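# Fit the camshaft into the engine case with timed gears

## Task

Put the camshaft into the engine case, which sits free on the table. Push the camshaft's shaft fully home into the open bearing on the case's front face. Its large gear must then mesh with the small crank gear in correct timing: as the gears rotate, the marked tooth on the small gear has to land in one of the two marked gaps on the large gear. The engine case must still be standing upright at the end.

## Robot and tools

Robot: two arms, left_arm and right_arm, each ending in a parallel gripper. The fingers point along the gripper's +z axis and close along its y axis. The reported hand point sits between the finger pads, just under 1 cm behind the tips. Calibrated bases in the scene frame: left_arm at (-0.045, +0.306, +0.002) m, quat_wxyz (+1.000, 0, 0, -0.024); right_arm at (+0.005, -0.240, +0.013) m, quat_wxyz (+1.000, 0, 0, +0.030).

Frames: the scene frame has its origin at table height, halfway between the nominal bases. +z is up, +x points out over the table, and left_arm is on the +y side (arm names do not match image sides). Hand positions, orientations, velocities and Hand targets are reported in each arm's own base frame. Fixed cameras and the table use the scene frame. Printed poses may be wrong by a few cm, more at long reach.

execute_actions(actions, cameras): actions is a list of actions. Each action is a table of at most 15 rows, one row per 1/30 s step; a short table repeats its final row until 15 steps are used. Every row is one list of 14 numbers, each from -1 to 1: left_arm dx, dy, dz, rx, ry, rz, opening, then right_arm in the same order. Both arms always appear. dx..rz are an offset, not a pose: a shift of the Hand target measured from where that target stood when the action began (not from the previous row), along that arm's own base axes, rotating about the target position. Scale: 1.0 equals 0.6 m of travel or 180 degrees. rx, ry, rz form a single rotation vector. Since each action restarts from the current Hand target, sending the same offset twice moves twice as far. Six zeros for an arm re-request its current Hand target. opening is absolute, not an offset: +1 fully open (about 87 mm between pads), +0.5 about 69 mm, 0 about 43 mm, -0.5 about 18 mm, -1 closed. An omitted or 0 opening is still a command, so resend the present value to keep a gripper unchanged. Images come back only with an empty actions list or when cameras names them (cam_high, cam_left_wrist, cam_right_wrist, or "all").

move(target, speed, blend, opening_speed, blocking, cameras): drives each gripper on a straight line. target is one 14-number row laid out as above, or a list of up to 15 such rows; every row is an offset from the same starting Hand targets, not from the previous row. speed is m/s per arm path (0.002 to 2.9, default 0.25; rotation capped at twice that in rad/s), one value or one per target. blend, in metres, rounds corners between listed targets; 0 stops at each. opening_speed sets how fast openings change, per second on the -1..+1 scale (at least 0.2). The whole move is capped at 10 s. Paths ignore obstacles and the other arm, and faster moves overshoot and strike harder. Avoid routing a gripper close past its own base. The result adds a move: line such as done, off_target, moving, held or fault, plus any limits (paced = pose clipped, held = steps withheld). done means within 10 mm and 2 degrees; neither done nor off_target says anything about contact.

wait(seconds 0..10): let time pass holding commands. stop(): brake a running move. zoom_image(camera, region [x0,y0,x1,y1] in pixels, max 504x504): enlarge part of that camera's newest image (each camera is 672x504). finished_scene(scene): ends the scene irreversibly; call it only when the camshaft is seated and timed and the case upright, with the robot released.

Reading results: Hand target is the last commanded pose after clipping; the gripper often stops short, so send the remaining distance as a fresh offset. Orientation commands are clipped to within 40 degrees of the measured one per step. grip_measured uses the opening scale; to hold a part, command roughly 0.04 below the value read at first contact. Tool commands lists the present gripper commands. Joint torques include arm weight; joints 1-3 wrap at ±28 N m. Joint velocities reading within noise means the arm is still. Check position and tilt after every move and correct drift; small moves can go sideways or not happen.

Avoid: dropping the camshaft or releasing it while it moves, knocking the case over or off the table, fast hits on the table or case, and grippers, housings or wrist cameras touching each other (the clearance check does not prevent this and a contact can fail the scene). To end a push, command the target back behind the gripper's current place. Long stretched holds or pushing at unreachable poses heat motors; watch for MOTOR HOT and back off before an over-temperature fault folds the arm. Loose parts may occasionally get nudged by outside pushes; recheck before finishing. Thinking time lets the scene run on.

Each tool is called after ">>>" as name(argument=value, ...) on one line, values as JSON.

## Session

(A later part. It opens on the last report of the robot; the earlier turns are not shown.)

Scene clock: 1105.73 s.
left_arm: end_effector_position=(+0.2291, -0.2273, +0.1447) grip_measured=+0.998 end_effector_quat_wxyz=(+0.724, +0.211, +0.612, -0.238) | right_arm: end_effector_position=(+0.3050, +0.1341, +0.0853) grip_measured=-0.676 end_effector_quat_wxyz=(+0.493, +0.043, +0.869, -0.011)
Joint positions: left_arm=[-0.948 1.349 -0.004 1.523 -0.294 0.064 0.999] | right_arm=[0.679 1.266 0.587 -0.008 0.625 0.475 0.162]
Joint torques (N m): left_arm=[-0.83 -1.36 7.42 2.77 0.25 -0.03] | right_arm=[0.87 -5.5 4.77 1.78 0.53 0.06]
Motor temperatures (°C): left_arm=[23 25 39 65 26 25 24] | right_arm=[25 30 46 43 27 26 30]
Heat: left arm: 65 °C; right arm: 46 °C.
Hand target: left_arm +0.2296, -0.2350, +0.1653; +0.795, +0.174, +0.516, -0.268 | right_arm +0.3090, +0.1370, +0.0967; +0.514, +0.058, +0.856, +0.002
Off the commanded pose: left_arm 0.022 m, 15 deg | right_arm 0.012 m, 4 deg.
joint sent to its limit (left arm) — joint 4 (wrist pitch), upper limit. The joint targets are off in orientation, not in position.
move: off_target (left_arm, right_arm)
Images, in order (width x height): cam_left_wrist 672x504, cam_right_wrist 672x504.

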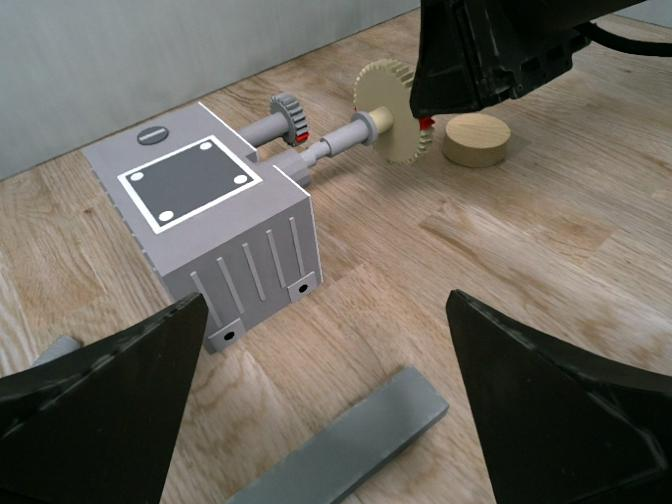

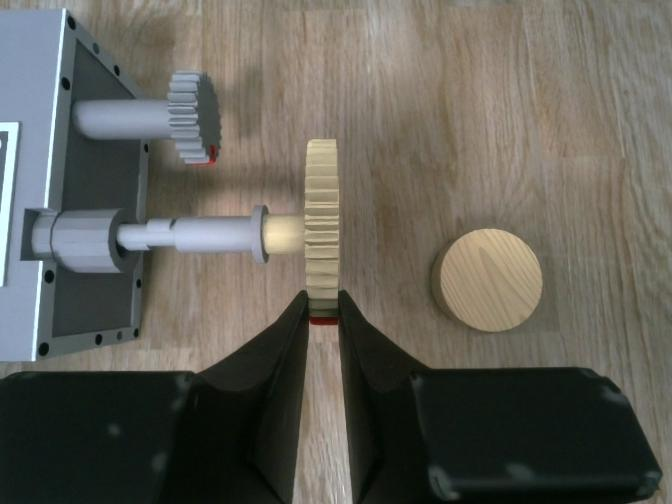

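>>> move(target=[0,0,0,0,0,0,1,-0.005,0.001,-0.005,0,0,0,-0.74], speed=0.05, cameras=["cam_right_wrist","cam_left_wrist"])

>>> zoom_image(camera="cam_right_wrist", region=[0, 100, 340, 340])

>>> zoom_image(camera="cam_left_wrist", region=[260, 90, 400, 200])

Scene clock: 1117.57 s.
left_arm: end_effector_position=(+0.2291, -0.2273, +0.1447) grip_measured=+0.998 end_effector_quat_wxyz=(+0.724, +0.211, +0.612, -0.238) | right_arm: end_effector_position=(+0.3012, +0.1341, +0.0816) grip_measured=-0.676 end_effector_quat_wxyz=(+0.491, +0.042, +0.870, -0.012)
Joint positions: left_arm=[-0.948 1.349 -0.004 1.523 -0.294 0.064 0.999] | right_arm=[0.69 1.264 0.574 -0.008 0.633 0.484 0.162]
Joint torques (N m): left_arm=[-0.84 -1.37 7.43 2.78 0.24 -0.03] | right_arm=[0.9 -5.39 4.74 1.82 0.55 0.06]
Motor temperatures (°C): left_arm=[23 25 39 65 26 25 24] | right_arm=[25 30 44 44 27 26 30]
Heat: left arm: 65 °C; right arm: 44 °C.
Hand target: left_arm +0.2296, -0.2350, +0.1653; +0.795, +0.174, +0.516, -0.268 | right_arm +0.3060, +0.1376, +0.0938; +0.514, +0.058, +0.856, +0.002
Off the commanded pose: left_arm 0.022 m, 15 deg | right_arm 0.013 m, 4 deg.
joint sent to its limit (left arm) — joint 4 (wrist pitch), upper limit. The joint targets are off in orientation, not in position.
move: off_target (left_arm, right_arm)
Images, in order (width x height): cam_left_wrist 672x504, cam_right_wrist 672x504.

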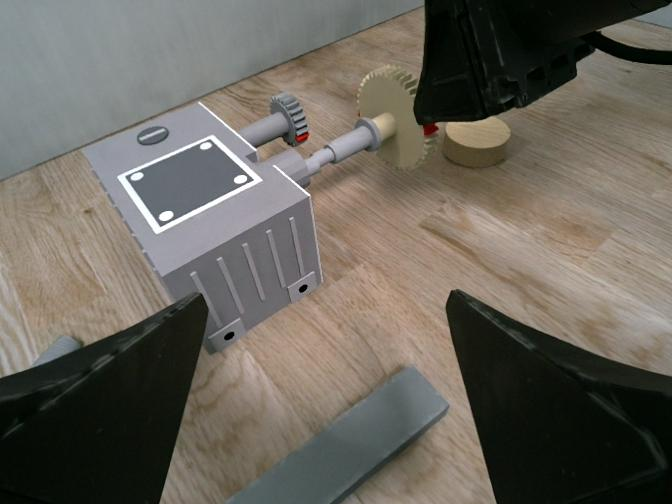

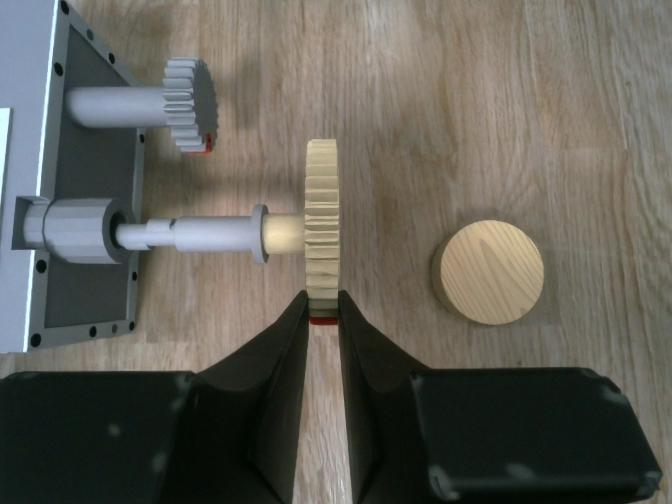

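Scaled by 1.482 from the camera's 672x504 image, which has a finer 960x720 frame.

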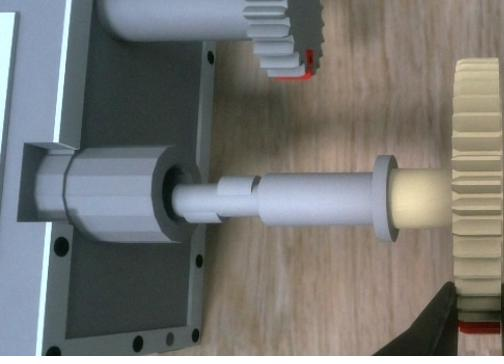

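Scaled by 3.600 from the camera's 672x504 image, which has a finer 960x720 frame.

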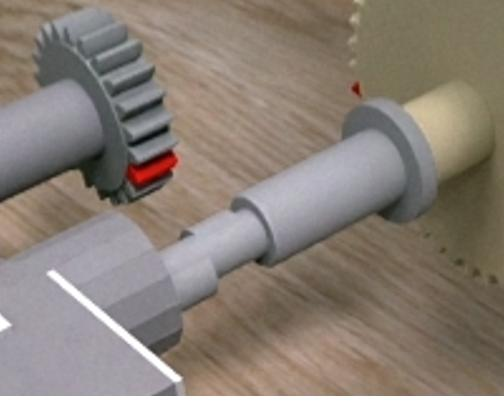

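>>> move(target=[0,0,0,0,0,0,1,0.0187,0.0085,0.0108,0,0,0,-0.74], speed=0.05, cameras=["cam_right_wrist","cam_left_wrist"])

>>> zoom_image(camera="cam_right_wrist", region=[0, 100, 340, 340])

>>> zoom_image(camera="cam_left_wrist", region=[260, 90, 400, 200])

Scene clock: 1128.03 s.
left_arm: end_effector_position=(+0.2291, -0.2273, +0.1447) grip_measured=+0.998 end_effector_quat_wxyz=(+0.724, +0.211, +0.612, -0.238) | right_arm: end_effector_position=(+0.3009, +0.1339, +0.0784) grip_measured=-0.676 end_effector_quat_wxyz=(+0.488, +0.041, +0.872, -0.015)
Joint positions: left_arm=[-0.948 1.349 -0.004 1.523 -0.294 0.064 0.999] | right_arm=[0.69 1.274 0.574 -0.008 0.633 0.484 0.162]
Joint torques (N m): left_arm=[-0.84 -1.37 7.42 2.78 0.24 -0.03] | right_arm=[-0.2 -3.36 8.5 1.73 0.42 -0.04]
Motor temperatures (°C): left_arm=[23 25 39 65 26 25 24] | right_arm=[25 30 43 44 27 26 30]
Heat: left arm: 65 °C; right arm: 44 °C.
Hand target: left_arm +0.2296, -0.2350, +0.1653; +0.795, +0.174, +0.516, -0.268 | right_arm +0.3172, +0.1428, +0.1002; +0.514, +0.058, +0.856, +0.002
Off the commanded pose: left_arm 0.022 m, 15 deg | right_arm 0.029 m, 5 deg.
joint sent to its limit (left arm) — joint 4 (wrist pitch), upper limit. The joint targets are off in orientation, not in position.
move: off_target (left_arm, right_arm)
Images, in order (width x height): cam_left_wrist 672x504, cam_right_wrist 672x504.

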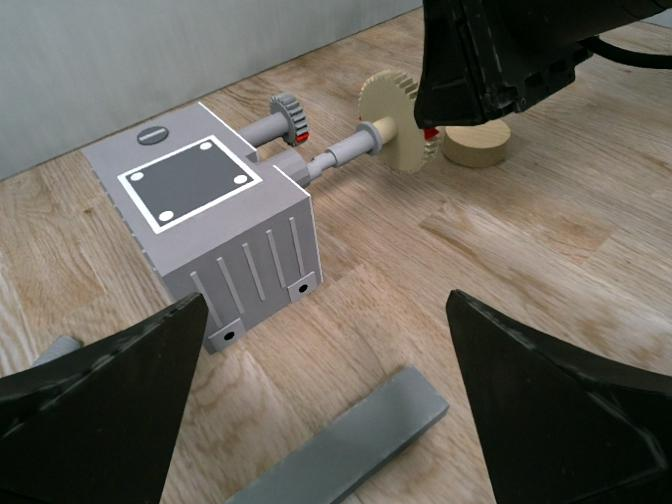

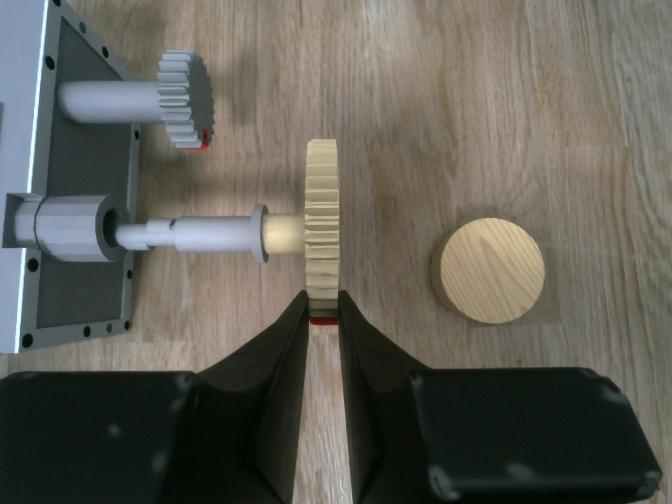

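Scaled by 1.482 from the camera's 672x504 image, which has a finer 960x720 frame.

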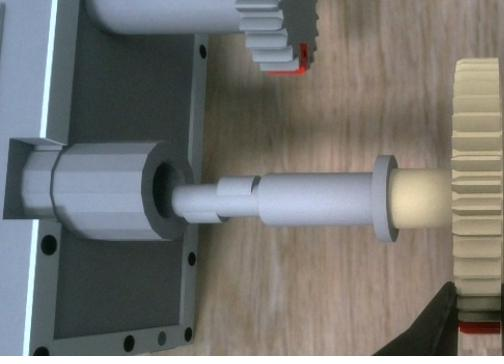

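Scaled by 3.600 from the camera's 672x504 image, which has a finer 960x720 frame.

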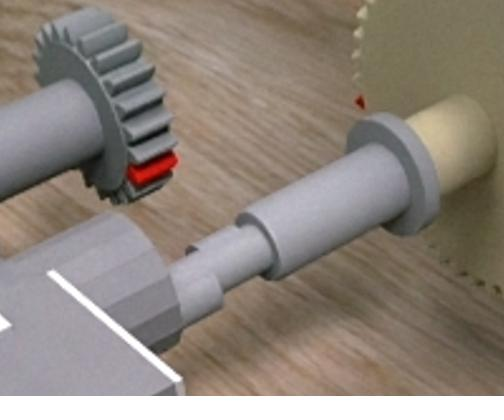

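>>> move(target=[0,0,0,0,0,0,1,0.0037,0.0033,0.0067,0,0,0,-0.74], speed=0.05, cameras=["cam_right_wrist","cam_left_wrist"])

>>> zoom_image(camera="cam_right_wrist", region=[0, 100, 340, 340])

>>> zoom_image(camera="cam_left_wrist", region=[260, 90, 400, 200])

Scene clock: 1134.03 s.
left_arm: end_effector_position=(+0.2291, -0.2273, +0.1447) grip_measured=+0.998 end_effector_quat_wxyz=(+0.724, +0.211, +0.612, -0.238) | right_arm: end_effector_position=(+0.3054, +0.1376, +0.0847) grip_measured=-0.676 end_effector_quat_wxyz=(+0.491, +0.043, +0.870, -0.012)
Joint positions: left_arm=[-0.948 1.349 -0.004 1.523 -0.294 0.064 0.999] | right_arm=[0.69 1.282 0.599 -0.014 0.633 0.484 0.162]
Joint torques (N m): left_arm=[-0.84 -1.37 7.42 2.77 0.25 -0.03] | right_arm=[-0.18 -3.45 8.29 1.66 0.43 -0.04]
Motor temperatures (°C): left_arm=[23 24 39 65 26 25 24] | right_arm=[25 30 43 44 27 26 30]
Heat: left arm: 65 °C; right arm: 44 °C.
Hand target: left_arm +0.2296, -0.2350, +0.1653; +0.795, +0.174, +0.516, -0.268 | right_arm +0.3194, +0.1447, +0.1042; +0.514, +0.058, +0.856, +0.002
Off the commanded pose: left_arm 0.022 m, 15 deg | right_arm 0.025 m, 4 deg.
joint sent to its limit (left arm) — joint 4 (wrist pitch), upper limit. The joint targets are off in orientation, not in position.
move: off_target (left_arm, right_arm)
Images, in order (width x height): cam_left_wrist 672x504, cam_right_wrist 672x504.

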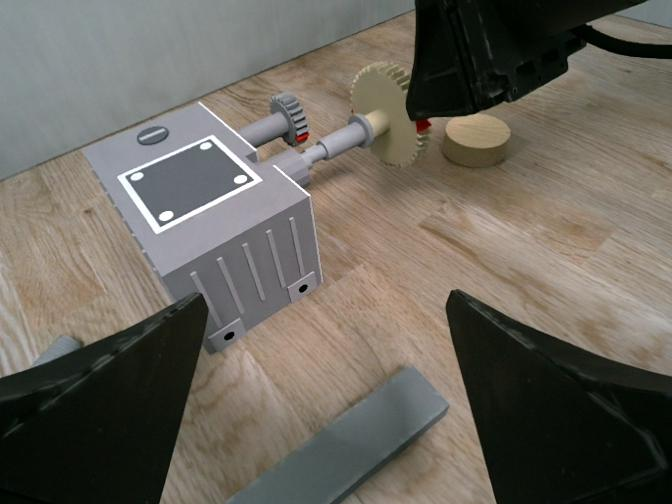

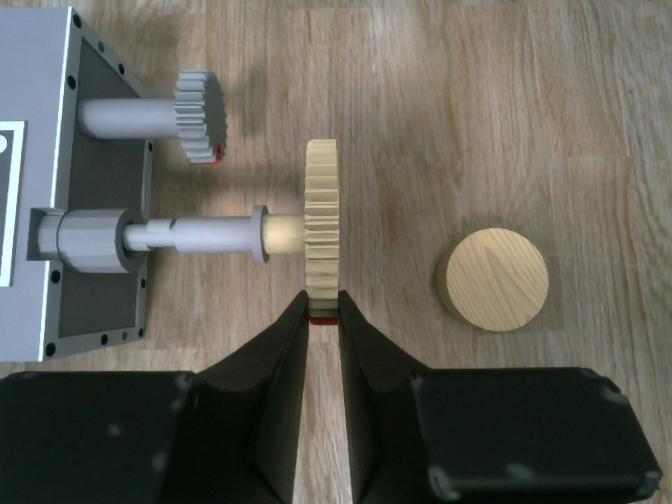

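Scaled by 1.482 from the camera's 672x504 image, which has a finer 960x720 frame.

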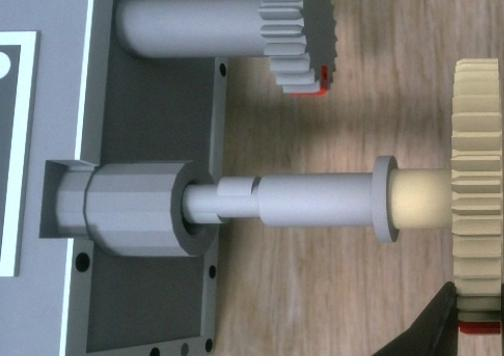

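Scaled by 3.600 from the camera's 672x504 image, which has a finer 960x720 frame.

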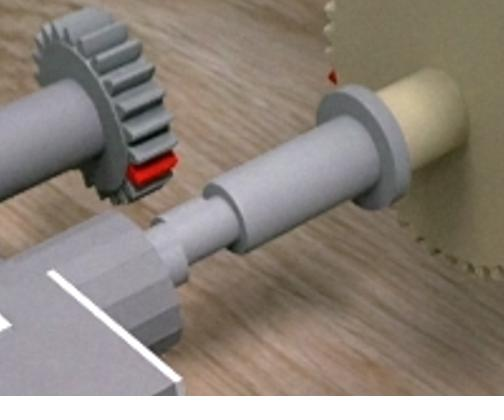

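>>> move(target=[0,0,0,0,0,0,1,-0.002,0.018,0.001,0,0,0,-0.74], speed=0.05, cameras=["cam_right_wrist","cam_left_wrist"])

>>> zoom_image(camera="cam_right_wrist", region=[0, 100, 340, 340])

>>> zoom_image(camera="cam_left_wrist", region=[260, 90, 400, 200])

Scene clock: 1146.20 s.
left_arm: end_effector_position=(+0.2291, -0.2273, +0.1447) grip_measured=+0.998 end_effector_quat_wxyz=(+0.724, +0.211, +0.612, -0.238) | right_arm: end_effector_position=(+0.3060, +0.1461, +0.0853) grip_measured=-0.676 end_effector_quat_wxyz=(+0.490, +0.041, +0.871, -0.013)
Joint positions: left_arm=[-0.948 1.349 -0.004 1.523 -0.294 0.064 0.999] | right_arm=[0.716 1.309 0.626 -0.027 0.652 0.502 0.162]
Joint torques (N m): left_arm=[-0.83 -1.37 7.42 2.77 0.24 -0.03] | right_arm=[0.83 -3.63 8.23 1.61 0.56 0.02]
Motor temperatures (°C): left_arm=[23 24 39 65 26 25 24] | right_arm=[25 30 44 44 27 26 30]
Heat: left arm: 65 °C; right arm: 44 °C.
Hand target: left_arm +0.2296, -0.2350, +0.1653; +0.795, +0.174, +0.516, -0.268 | right_arm +0.3183, +0.1555, +0.1048; +0.514, +0.058, +0.856, +0.002
Off the commanded pose: left_arm 0.022 m, 15 deg | right_arm 0.025 m, 4 deg.
joint sent to its limit (left arm) — joint 4 (wrist pitch), upper limit. The joint targets are off in orientation, not in position.
move: off_target (left_arm, right_arm)
Images, in order (width x height): cam_left_wrist 672x504, cam_right_wrist 672x504.

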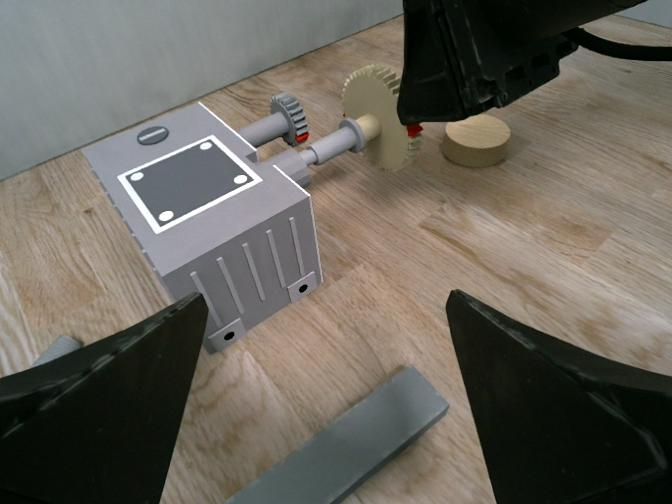

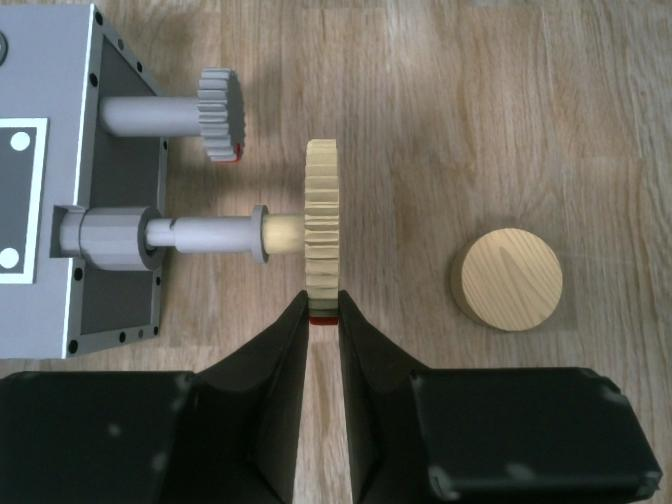

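Scaled by 1.482 from the camera's 672x504 image, which has a finer 960x720 frame.

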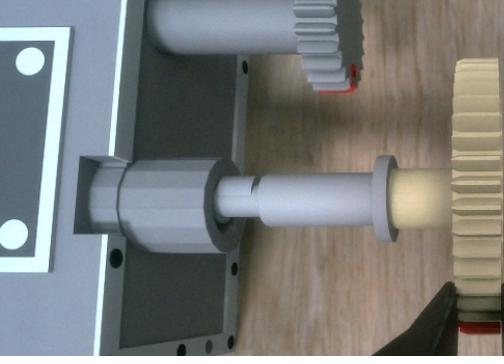

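Scaled by 3.600 from the camera's 672x504 image, which has a finer 960x720 frame.

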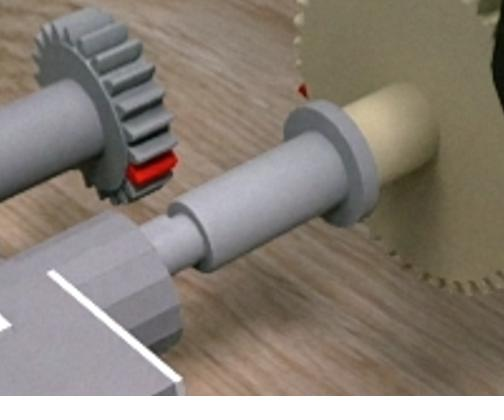

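>>> move(target=[0,0,0,0,0,0,1,-0.0035,0.0063,-0.0003,0,0,0,-0.74], speed=0.05, cameras=["cam_right_wrist","cam_left_wrist"])

>>> zoom_image(camera="cam_right_wrist", region=[0, 100, 340, 340])

>>> zoom_image(camera="cam_left_wrist", region=[260, 90, 400, 200])

Scene clock: 1168.03 s.
left_arm: end_effector_position=(+0.2291, -0.2273, +0.1447) grip_measured=+0.998 end_effector_quat_wxyz=(+0.724, +0.211, +0.612, -0.238) | right_arm: end_effector_position=(+0.3040, +0.1495, +0.0850) grip_measured=-0.676 end_effector_quat_wxyz=(+0.490, +0.040, +0.871, -0.013)
Joint positions: left_arm=[-0.948 1.349 -0.004 1.523 -0.294 0.064 0.999] | right_arm=[0.732 1.315 0.631 -0.036 0.665 0.515 0.162]
Joint torques (N m): left_arm=[-0.83 -1.37 7.43 2.77 0.24 -0.03] | right_arm=[0.87 -3.67 8.21 1.62 0.57 0.04]
Motor temperatures (°C): left_arm=[23 24 39 66 26 25 24] | right_arm=[25 29 45 43 27 26 30]
Heat: left arm: 66 °C; right arm: 45 °C.
Hand target: left_arm +0.2296, -0.2350, +0.1653; +0.795, +0.174, +0.516, -0.268 | right_arm +0.3161, +0.1592, +0.1045; +0.514, +0.058, +0.856, +0.002
Off the commanded pose: left_arm 0.022 m, 15 deg | right_arm 0.025 m, 4 deg.
joint sent to its limit (left arm) — joint 4 (wrist pitch), upper limit. The joint targets are off in orientation, not in position.
move: off_target (left_arm, right_arm)
Images, in order (width x height): cam_left_wrist 672x504, cam_right_wrist 672x504.

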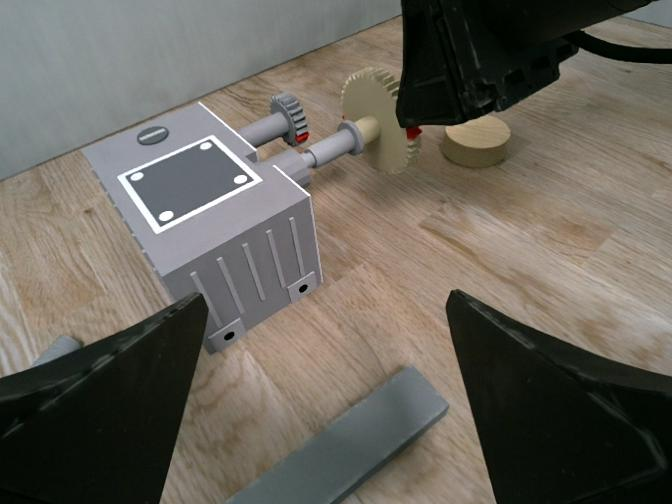

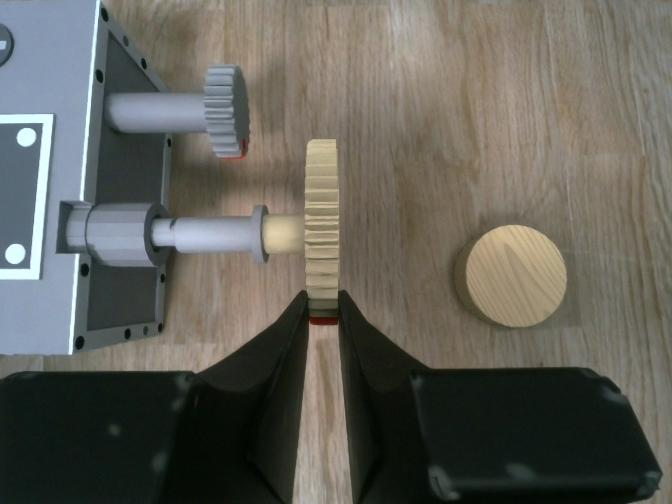

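Scaled by 1.482 from the camera's 672x504 image, which has a finer 960x720 frame.

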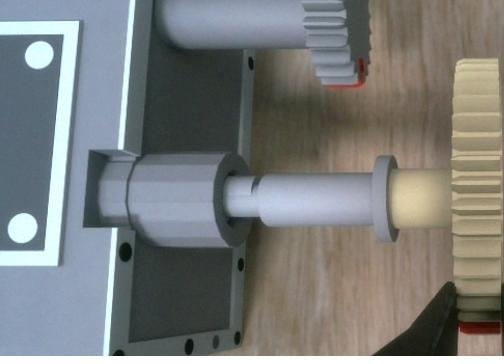

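Scaled by 3.600 from the camera's 672x504 image, which has a finer 960x720 frame.

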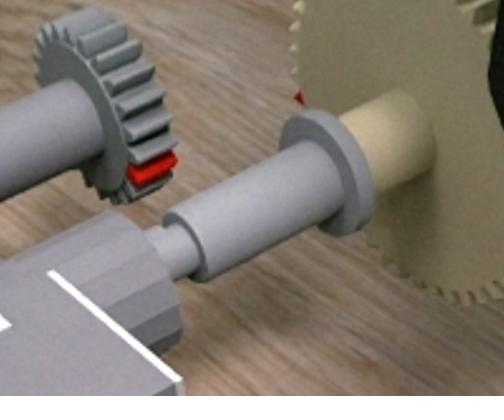

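>>> move(target=[0,0,0,0,0,0,1,0.0012,0.0167,0,0,0,0,-0.74], speed=0.05, cameras=["cam_right_wrist","cam_left_wrist"])

>>> zoom_image(camera="cam_right_wrist", region=[0, 100, 340, 340])

>>> zoom_image(camera="cam_left_wrist", region=[260, 70, 420, 200])

Scene clock: 1176.43 s.
left_arm: end_effector_position=(+0.2291, -0.2273, +0.1447) grip_measured=+0.998 end_effector_quat_wxyz=(+0.724, +0.211, +0.612, -0.238) | right_arm: end_effector_position=(+0.3049, +0.1594, +0.0852) grip_measured=-0.676 end_effector_quat_wxyz=(+0.490, +0.040, +0.871, -0.014)
Joint positions: left_arm=[-0.948 1.349 -0.004 1.523 -0.294 0.064 0.999] | right_arm=[0.76 1.348 0.659 -0.045 0.685 0.537 0.162]
Joint torques (N m): left_arm=[-0.83 -1.37 7.42 2.77 0.24 -0.03] | right_arm=[0.85 -3.92 8.18 1.6 0.55 0.04]
Motor temperatures (°C): left_arm=[23 24 39 66 26 25 24] | right_arm=[25 29 45 43 27 26 30]
Heat: left arm: 66 °C; right arm: 45 °C.
Hand target: left_arm +0.2296, -0.2350, +0.1653; +0.795, +0.174, +0.516, -0.268 | right_arm +0.3169, +0.1693, +0.1045; +0.514, +0.058, +0.856, +0.001
Off the commanded pose: left_arm 0.022 m, 15 deg | right_arm 0.025 m, 4 deg.
joint sent to its limit (left arm) — joint 4 (wrist pitch), upper limit. The joint targets are off in orientation, not in position.
move: off_target (left_arm, right_arm)
Images, in order (width x height): cam_left_wrist 672x504, cam_right_wrist 672x504.

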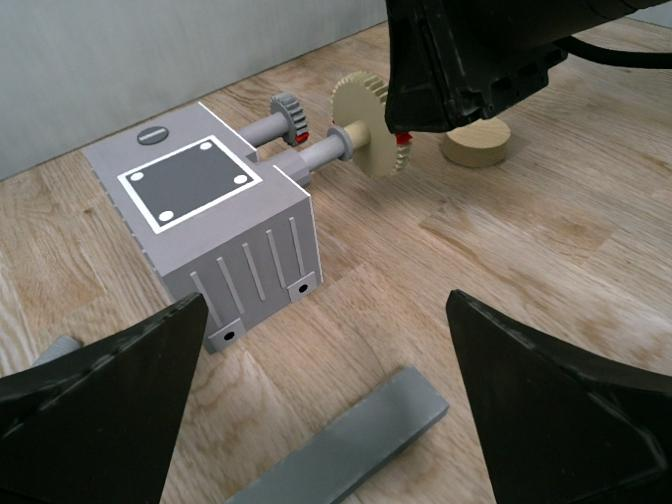

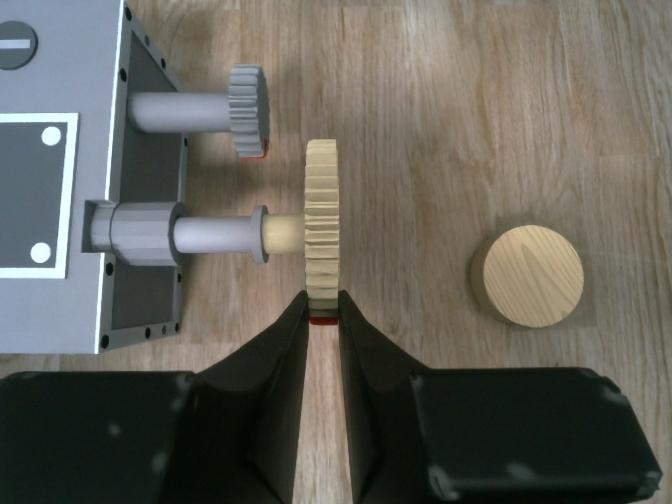

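Scaled by 1.482 from the camera's 672x504 image, which has a finer 960x720 frame.

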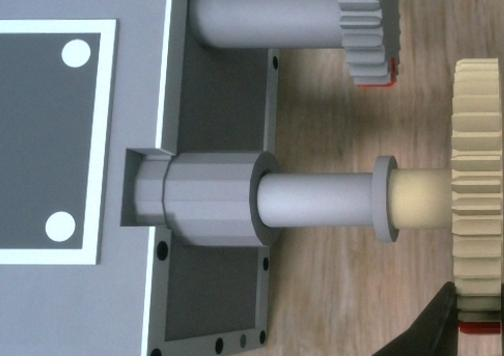

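Scaled by 3.150 from the camera's 672x504 image, which has a finer 960x720 frame.

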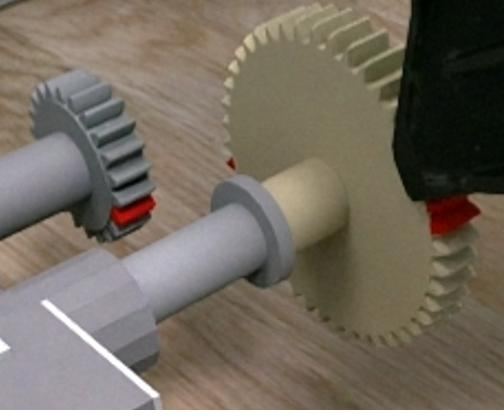

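>>> move(target=[0,0,0,0,0,0,1,0.0009,0.0125,0,0,0,0,-0.74], speed=0.05, cameras=["cam_right_wrist","cam_left_wrist"])

>>> zoom_image(camera="cam_right_wrist", region=[100, 40, 350, 340])

>>> zoom_image(camera="cam_left_wrist", region=[260, 70, 420, 200])

Scene clock: 1219.77 s.
left_arm: end_effector_position=(+0.2291, -0.2273, +0.1447) grip_measured=+0.998 end_effector_quat_wxyz=(+0.724, +0.211, +0.612, -0.238) | right_arm: end_effector_position=(+0.3048, +0.1630, +0.0841) grip_measured=-0.676 end_effector_quat_wxyz=(+0.489, +0.040, +0.871, -0.021)
Joint positions: left_arm=[-0.948 1.349 -0.004 1.523 -0.294 0.064 0.999] | right_arm=[0.777 1.372 0.678 -0.061 0.709 0.551 0.162]
Joint torques (N m): left_arm=[-0.83 -1.37 7.42 2.77 0.24 -0.03] | right_arm=[1.05 -4.21 8.31 1.65 0.52 0.07]
Motor temperatures (°C): left_arm=[23 24 39 66 26 25 24] | right_arm=[25 29 45 42 28 26 30]
Heat: left arm: 66 °C; right arm: 45 °C.
Hand target: left_arm +0.2296, -0.2350, +0.1653; +0.795, +0.174, +0.516, -0.268 | right_arm +0.3174, +0.1767, +0.1047; +0.514, +0.058, +0.856, +0.002
Off the commanded pose: left_arm 0.022 m, 15 deg | right_arm 0.028 m, 5 deg.
joint sent to its limit (left arm) — joint 4 (wrist pitch), upper limit. The joint targets are off in orientation, not in position.
move: off_target (left_arm, right_arm)
Images, in order (width x height): cam_left_wrist 672x504, cam_right_wrist 672x504.

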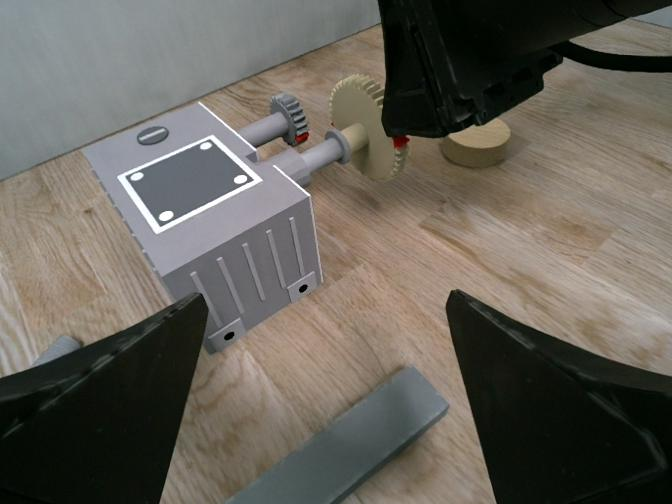

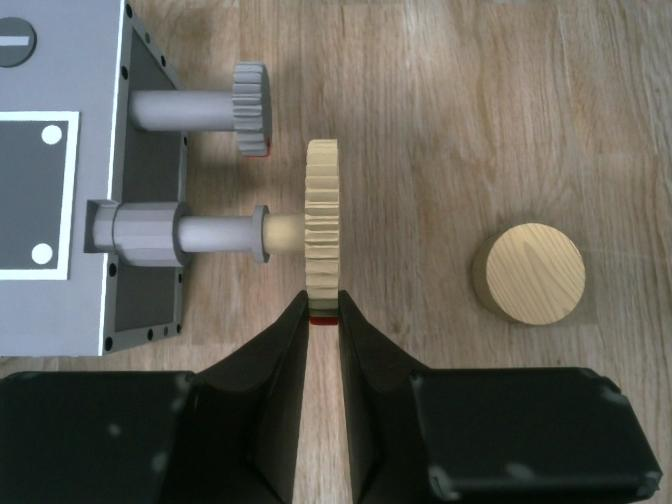

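Scaled by 1.680 from the camera's 672x504 image, which has a finer 960x720 frame.

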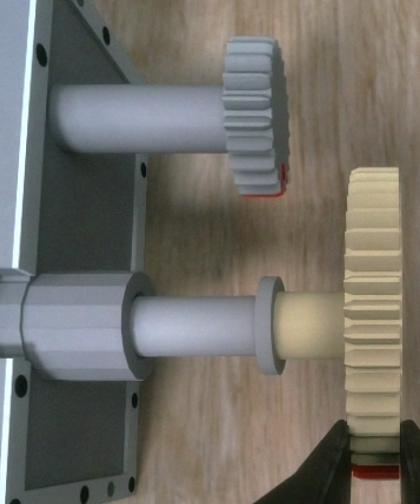

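Scaled by 3.150 from the camera's 672x504 image, which has a finer 960x720 frame.

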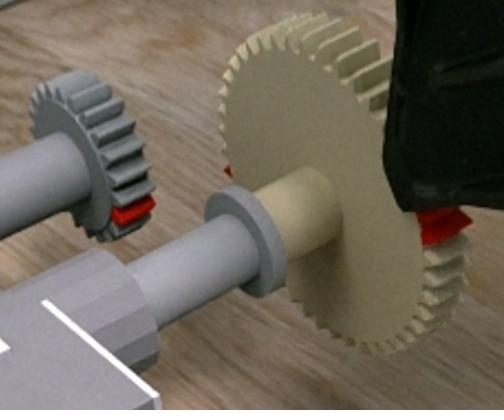

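>>> zoom_image(camera="cam_left_wrist", region=[250, 110, 360, 210])

>>> zoom_image(camera="cam_right_wrist", region=[100, 180, 320, 290])

Scaled by 4.582 from the camera's 672x504 image, which has a finer 960x720 frame.

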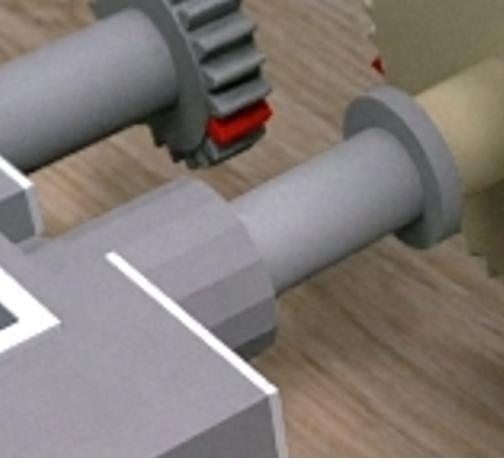

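Scaled by 2.291 from the camera's 672x504 image, which has a finer 960x720 frame.

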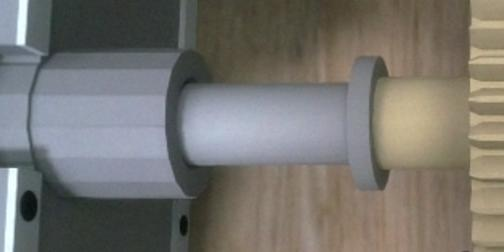

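>>> move(target=[0,0,0,0,0,0,1,0.0009,0.0125,0.0008,0,0,0,-0.74], speed=0.05, cameras=["cam_right_wrist","cam_left_wrist"])

>>> zoom_image(camera="cam_right_wrist", region=[100, 40, 350, 340])

>>> zoom_image(camera="cam_left_wrist", region=[260, 70, 420, 200])

Scene clock: 1248.60 s.
left_arm: end_effector_position=(+0.2291, -0.2273, +0.1447) grip_measured=+0.998 end_effector_quat_wxyz=(+0.724, +0.211, +0.612, -0.238) | right_arm: end_effector_position=(+0.3048, +0.1663, +0.0843) grip_measured=-0.676 end_effector_quat_wxyz=(+0.489, +0.040, +0.871, -0.030)
Joint positions: left_arm=[-0.948 1.349 -0.004 1.523 -0.294 0.064 0.999] | right_arm=[0.794 1.393 0.7 -0.083 0.733 0.566 0.162]
Joint torques (N m): left_arm=[-0.84 -1.37 7.42 2.77 0.24 -0.03] | right_arm=[1.29 -4.25 8.42 1.67 0.42 0.11]
Motor temperatures (°C): left_arm=[23 24 39 66 26 25 24] | right_arm=[25 29 46 43 27 26 30]
Heat: left arm: 66 °C; right arm: 46 °C.
Hand target: left_arm +0.2296, -0.2350, +0.1653; +0.795, +0.174, +0.516, -0.268 | right_arm +0.3180, +0.1843, +0.1052; +0.514, +0.058, +0.856, +0.002
Off the commanded pose: left_arm 0.022 m, 15 deg | right_arm 0.030 m, 5 deg.
joint sent to its limit (left arm) — joint 4 (wrist pitch), upper limit. The joint targets are off in orientation, not in position.
move: off_target (left_arm, right_arm)
Images, in order (width x height): cam_left_wrist 672x504, cam_right_wrist 672x504.

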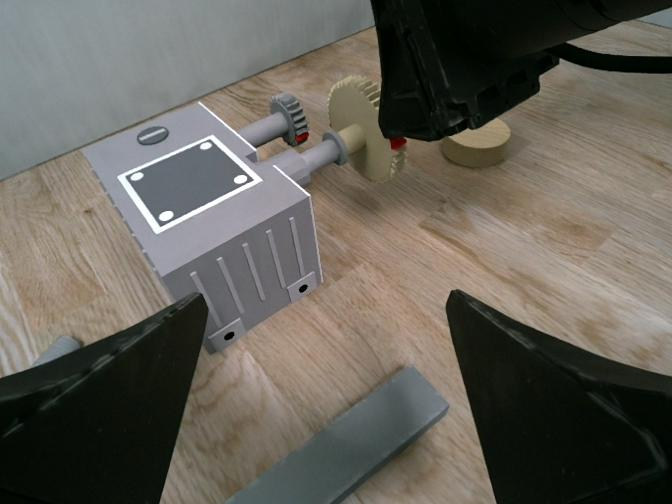

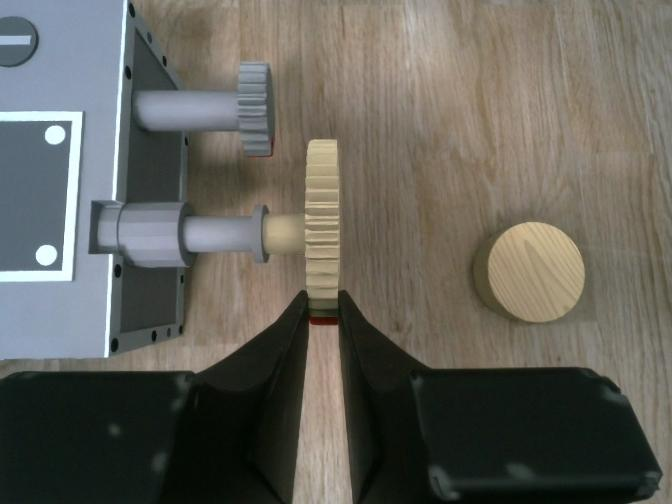

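Scaled by 1.680 from the camera's 672x504 image, which has a finer 960x720 frame.

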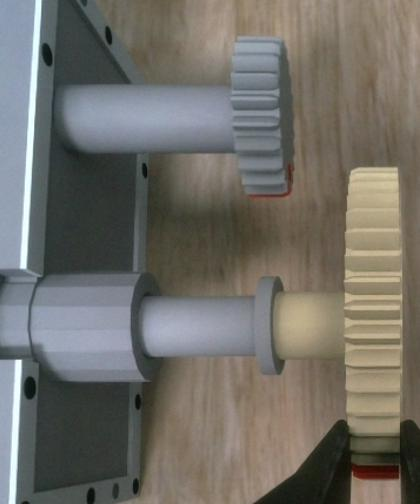

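Scaled by 3.150 from the camera's 672x504 image, which has a finer 960x720 frame.

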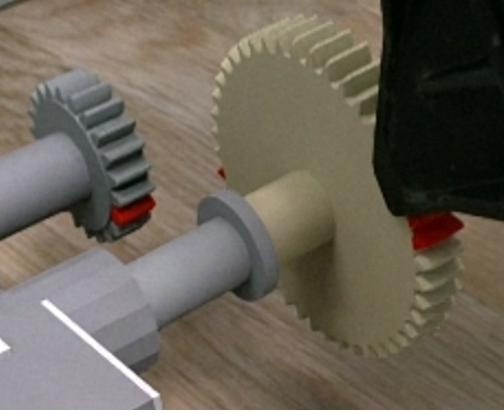

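>>> move(target=[[0,0,0,0,0,0,1,0,-0.006,0,0,0,0.016,-0.74],[0,0,0,0,0,0,1,0,-0.006,0,0,0,0.016,0.0]], speed=0.05, opening_speed=0.7, cameras=["cam_right_wrist","cam_left_wrist"])

>>> zoom_image(camera="cam_right_wrist", region=[100, 40, 350, 340])

>>> zoom_image(camera="cam_left_wrist", region=[260, 70, 420, 200])

Scene clock: 1270.43 s.
left_arm: end_effector_position=(+0.2291, -0.2273, +0.1447) grip_measured=+0.998 end_effector_quat_wxyz=(+0.724, +0.211, +0.612, -0.238) | right_arm: end_effector_position=(+0.3130, +0.1763, +0.0940) grip_measured=+0.000 end_effector_quat_wxyz=(+0.501, +0.029, +0.865, -0.001)
Joint positions: left_arm=[-0.948 1.349 -0.004 1.523 -0.294 0.064 0.999] | right_arm=[0.781 1.383 0.7 -0.014 0.684 0.519 0.5]
Joint torques (N m): left_arm=[-0.84 -1.36 7.43 2.78 0.25 -0.03] | right_arm=[-0.14 -5.79 5.82 1.61 0.27 -0.08]
Motor temperatures (°C): left_arm=[23 24 39 66 26 25 24] | right_arm=[25 29 47 44 27 26 30]
Heat: left arm: 66 °C; right arm: 47 °C.
Hand target: left_arm +0.2296, -0.2350, +0.1653; +0.795, +0.174, +0.516, -0.268 | right_arm +0.3180, +0.1806, +0.1051; +0.514, +0.037, +0.857, +0.015
Off the commanded pose: left_arm 0.022 m, 15 deg | right_arm 0.013 m, 3 deg.
joint sent to its limit (left arm) — joint 4 (wrist pitch), upper limit. The joint targets are off in orientation, not in position.
move: off_target (left_arm, right_arm); target 2's new opening was sent with right_arm's hand 0.028 m and 7 deg from that target
Images, in order (width x height): cam_left_wrist 672x504, cam_right_wrist 672x504.

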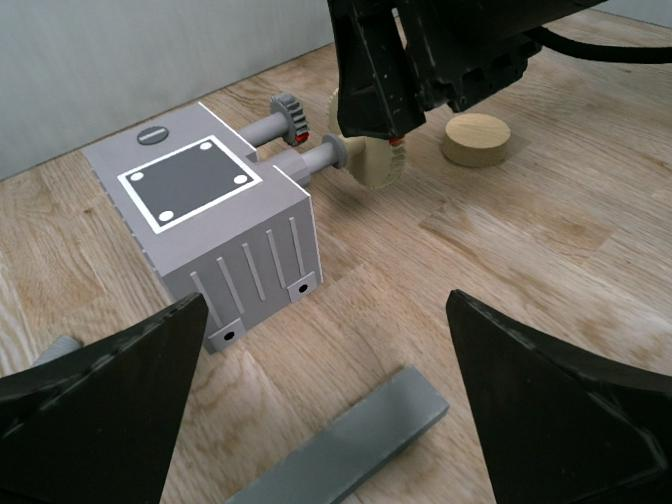

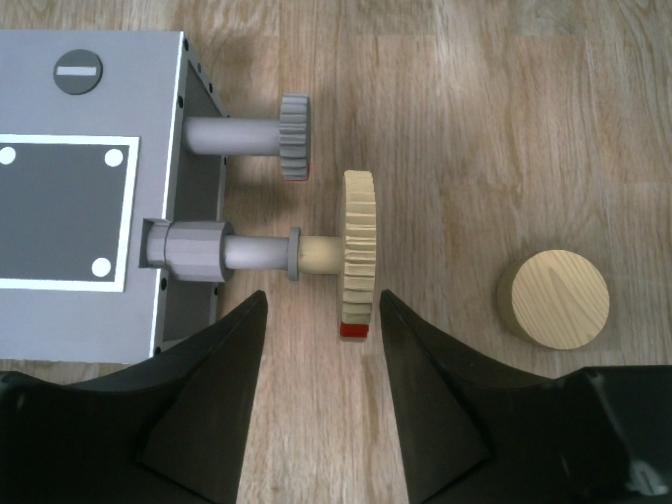

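Scaled by 1.680 from the camera's 672x504 image, which has a finer 960x720 frame.

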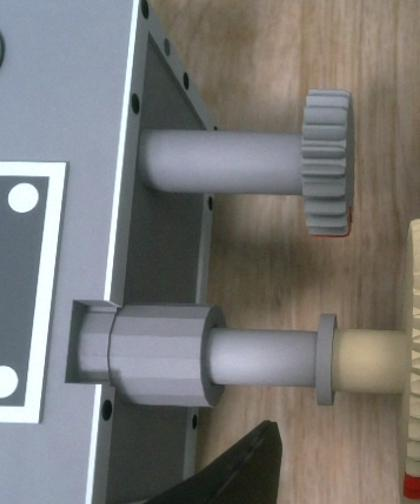

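Scaled by 3.150 from the camera's 672x504 image, which has a finer 960x720 frame.

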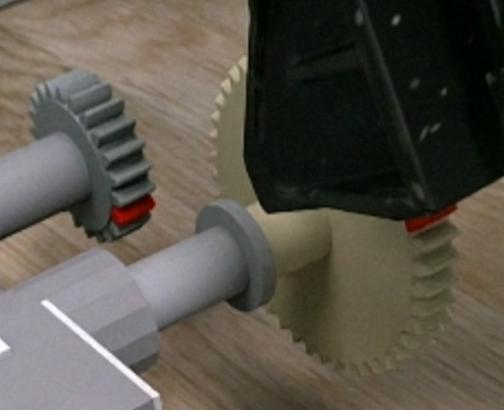

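>>> move(target=[[0,0,0,0,0,0,1,-0.125,-0.015,0.06,0,0,0,0],[0,0,0,0,0,0,1,-0.18,-0.18,0.12,0,0,0,0]], speed=0.12, blend=0.01, cameras=["cam_right_wrist","cam_left_wrist"])

>>> zoom_image(camera="cam_left_wrist", region=[260, 70, 420, 200])

Scene clock: 1286.20 s.
left_arm: end_effector_position=(+0.2291, -0.2273, +0.1447) grip_measured=+0.998 end_effector_quat_wxyz=(+0.724, +0.211, +0.612, -0.238) | right_arm: end_effector_position=(+0.2112, +0.0746, +0.1797) grip_measured=+0.000 end_effector_quat_wxyz=(+0.517, +0.039, +0.855, +0.018)
Joint positions: left_arm=[-0.948 1.349 -0.004 1.523 -0.294 0.064 0.999] | right_arm=[0.771 0.616 0.681 -0.701 0.675 0.513 0.5]
Joint torques (N m): left_arm=[-0.83 -1.37 7.42 2.78 0.25 -0.03] | right_arm=[-0.5 0.57 5.07 1.4 0.21 -0.09]
Motor temperatures (°C): left_arm=[23 24 39 66 26 25 24] | right_arm=[25 29 46 44 27 26 29]
Heat: left arm: 66 °C; right arm: 46 °C.
Hand target: left_arm +0.2296, -0.2350, +0.1653; +0.795, +0.174, +0.516, -0.268 | right_arm +0.2100, +0.0726, +0.1771; +0.514, +0.037, +0.857, +0.014
Off the commanded pose: left_arm 0.022 m, 15 deg | right_arm 0.003 m, 1 deg.
joint sent to its limit (left arm) — joint 4 (wrist pitch), upper limit. The joint targets are off in orientation, not in position.
move: off_target (left_arm)
Images, in order (width x height): cam_left_wrist 672x504, cam_right_wrist 672x504.

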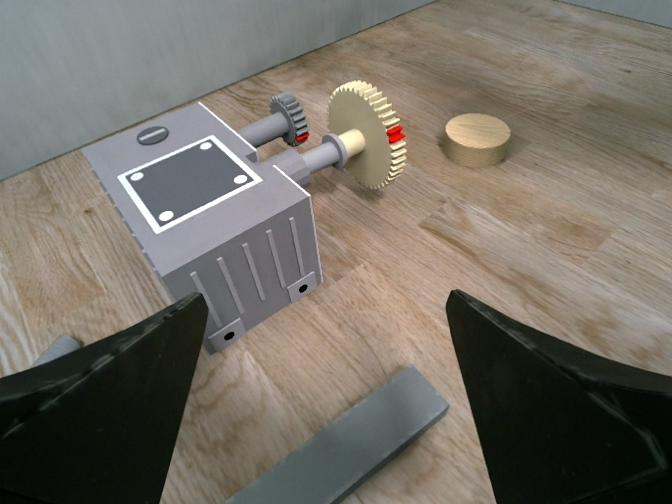

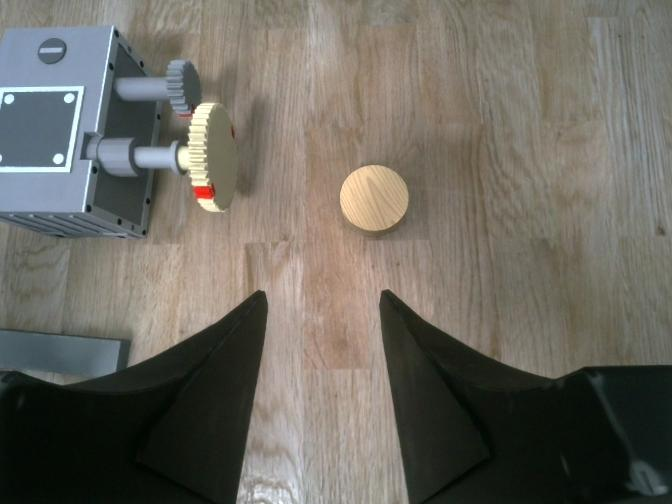

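Scaled by 3.150 from the camera's 672x504 image, which has a finer 960x720 frame.

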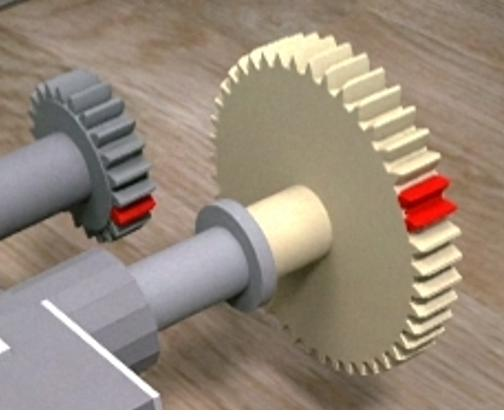

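>>> move(target=[0,0,0,0,0,0,1,0.167,-0.025,-0.078,0.1137,-0.2271,0.3504,0], speed=0.2, cameras=["cam_right_wrist"])

>>> zoom_image(camera="cam_right_wrist", region=[200, 50, 450, 250])

Scene clock: 1305.73 s.
left_arm: end_effector_position=(+0.2291, -0.2273, +0.1447) grip_measured=+0.998 end_effector_quat_wxyz=(+0.724, +0.211, +0.612, -0.238) | right_arm: end_effector_position=(+0.3054, +0.0594, +0.1222) grip_measured=+0.000 end_effector_quat_wxyz=(+0.595, -0.332, +0.618, +0.392)
Joint positions: left_arm=[-0.948 1.349 -0.004 1.523 -0.294 0.064 0.999] | right_arm=[-0.408 1.72 0.372 1.514 -1.482 0.255 0.5]
Joint torques (N m): left_arm=[-0.83 -1.37 7.43 2.77 0.25 -0.03] | right_arm=[0.34 -4.11 4.53 1.79 0.01 -0.06]
Motor temperatures (°C): left_arm=[23 24 39 67 26 25 24] | right_arm=[25 29 43 43 27 26 29]
Heat: left arm: 67 °C; right arm: 43 °C.
Hand target: left_arm +0.2296, -0.2350, +0.1653; +0.795, +0.174, +0.516, -0.268 | right_arm +0.3102, +0.0576, +0.1303; +0.669, -0.328, +0.513, +0.426
Off the commanded pose: left_arm 0.022 m, 15 deg | right_arm 0.010 m, 15 deg.
joint sent to its limit (left arm) — joint 4 (wrist pitch), upper limit. The joint targets are off in orientation, not in position.
joint sent to its limit (right arm) — joint 4 (wrist pitch), upper limit. The joint targets are off in orientation, not in position.
move: off_target (left_arm, right_arm)
Images, in order (width x height): cam_right_wrist 672x504.

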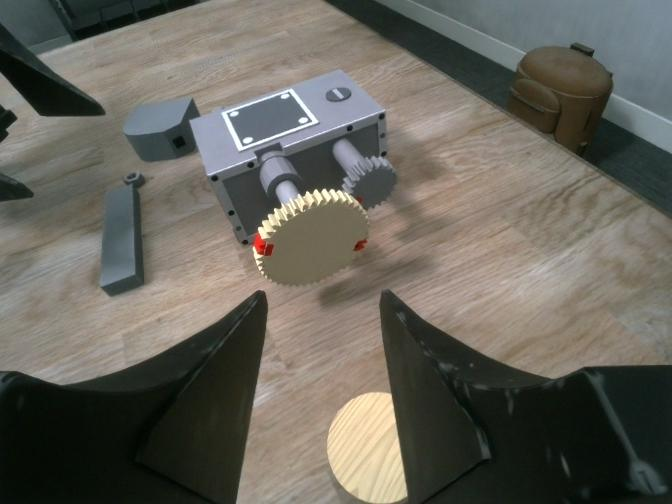

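Scaled by 2.016 from the camera's 672x504 image, which has a finer 960x720 frame.

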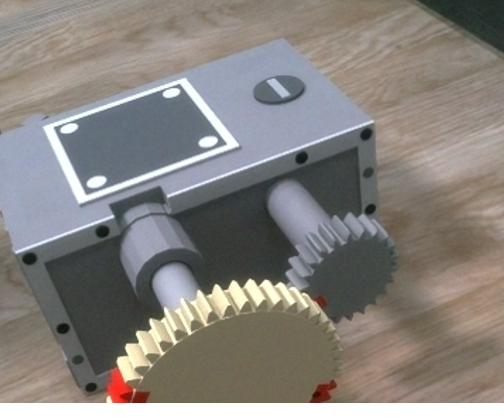

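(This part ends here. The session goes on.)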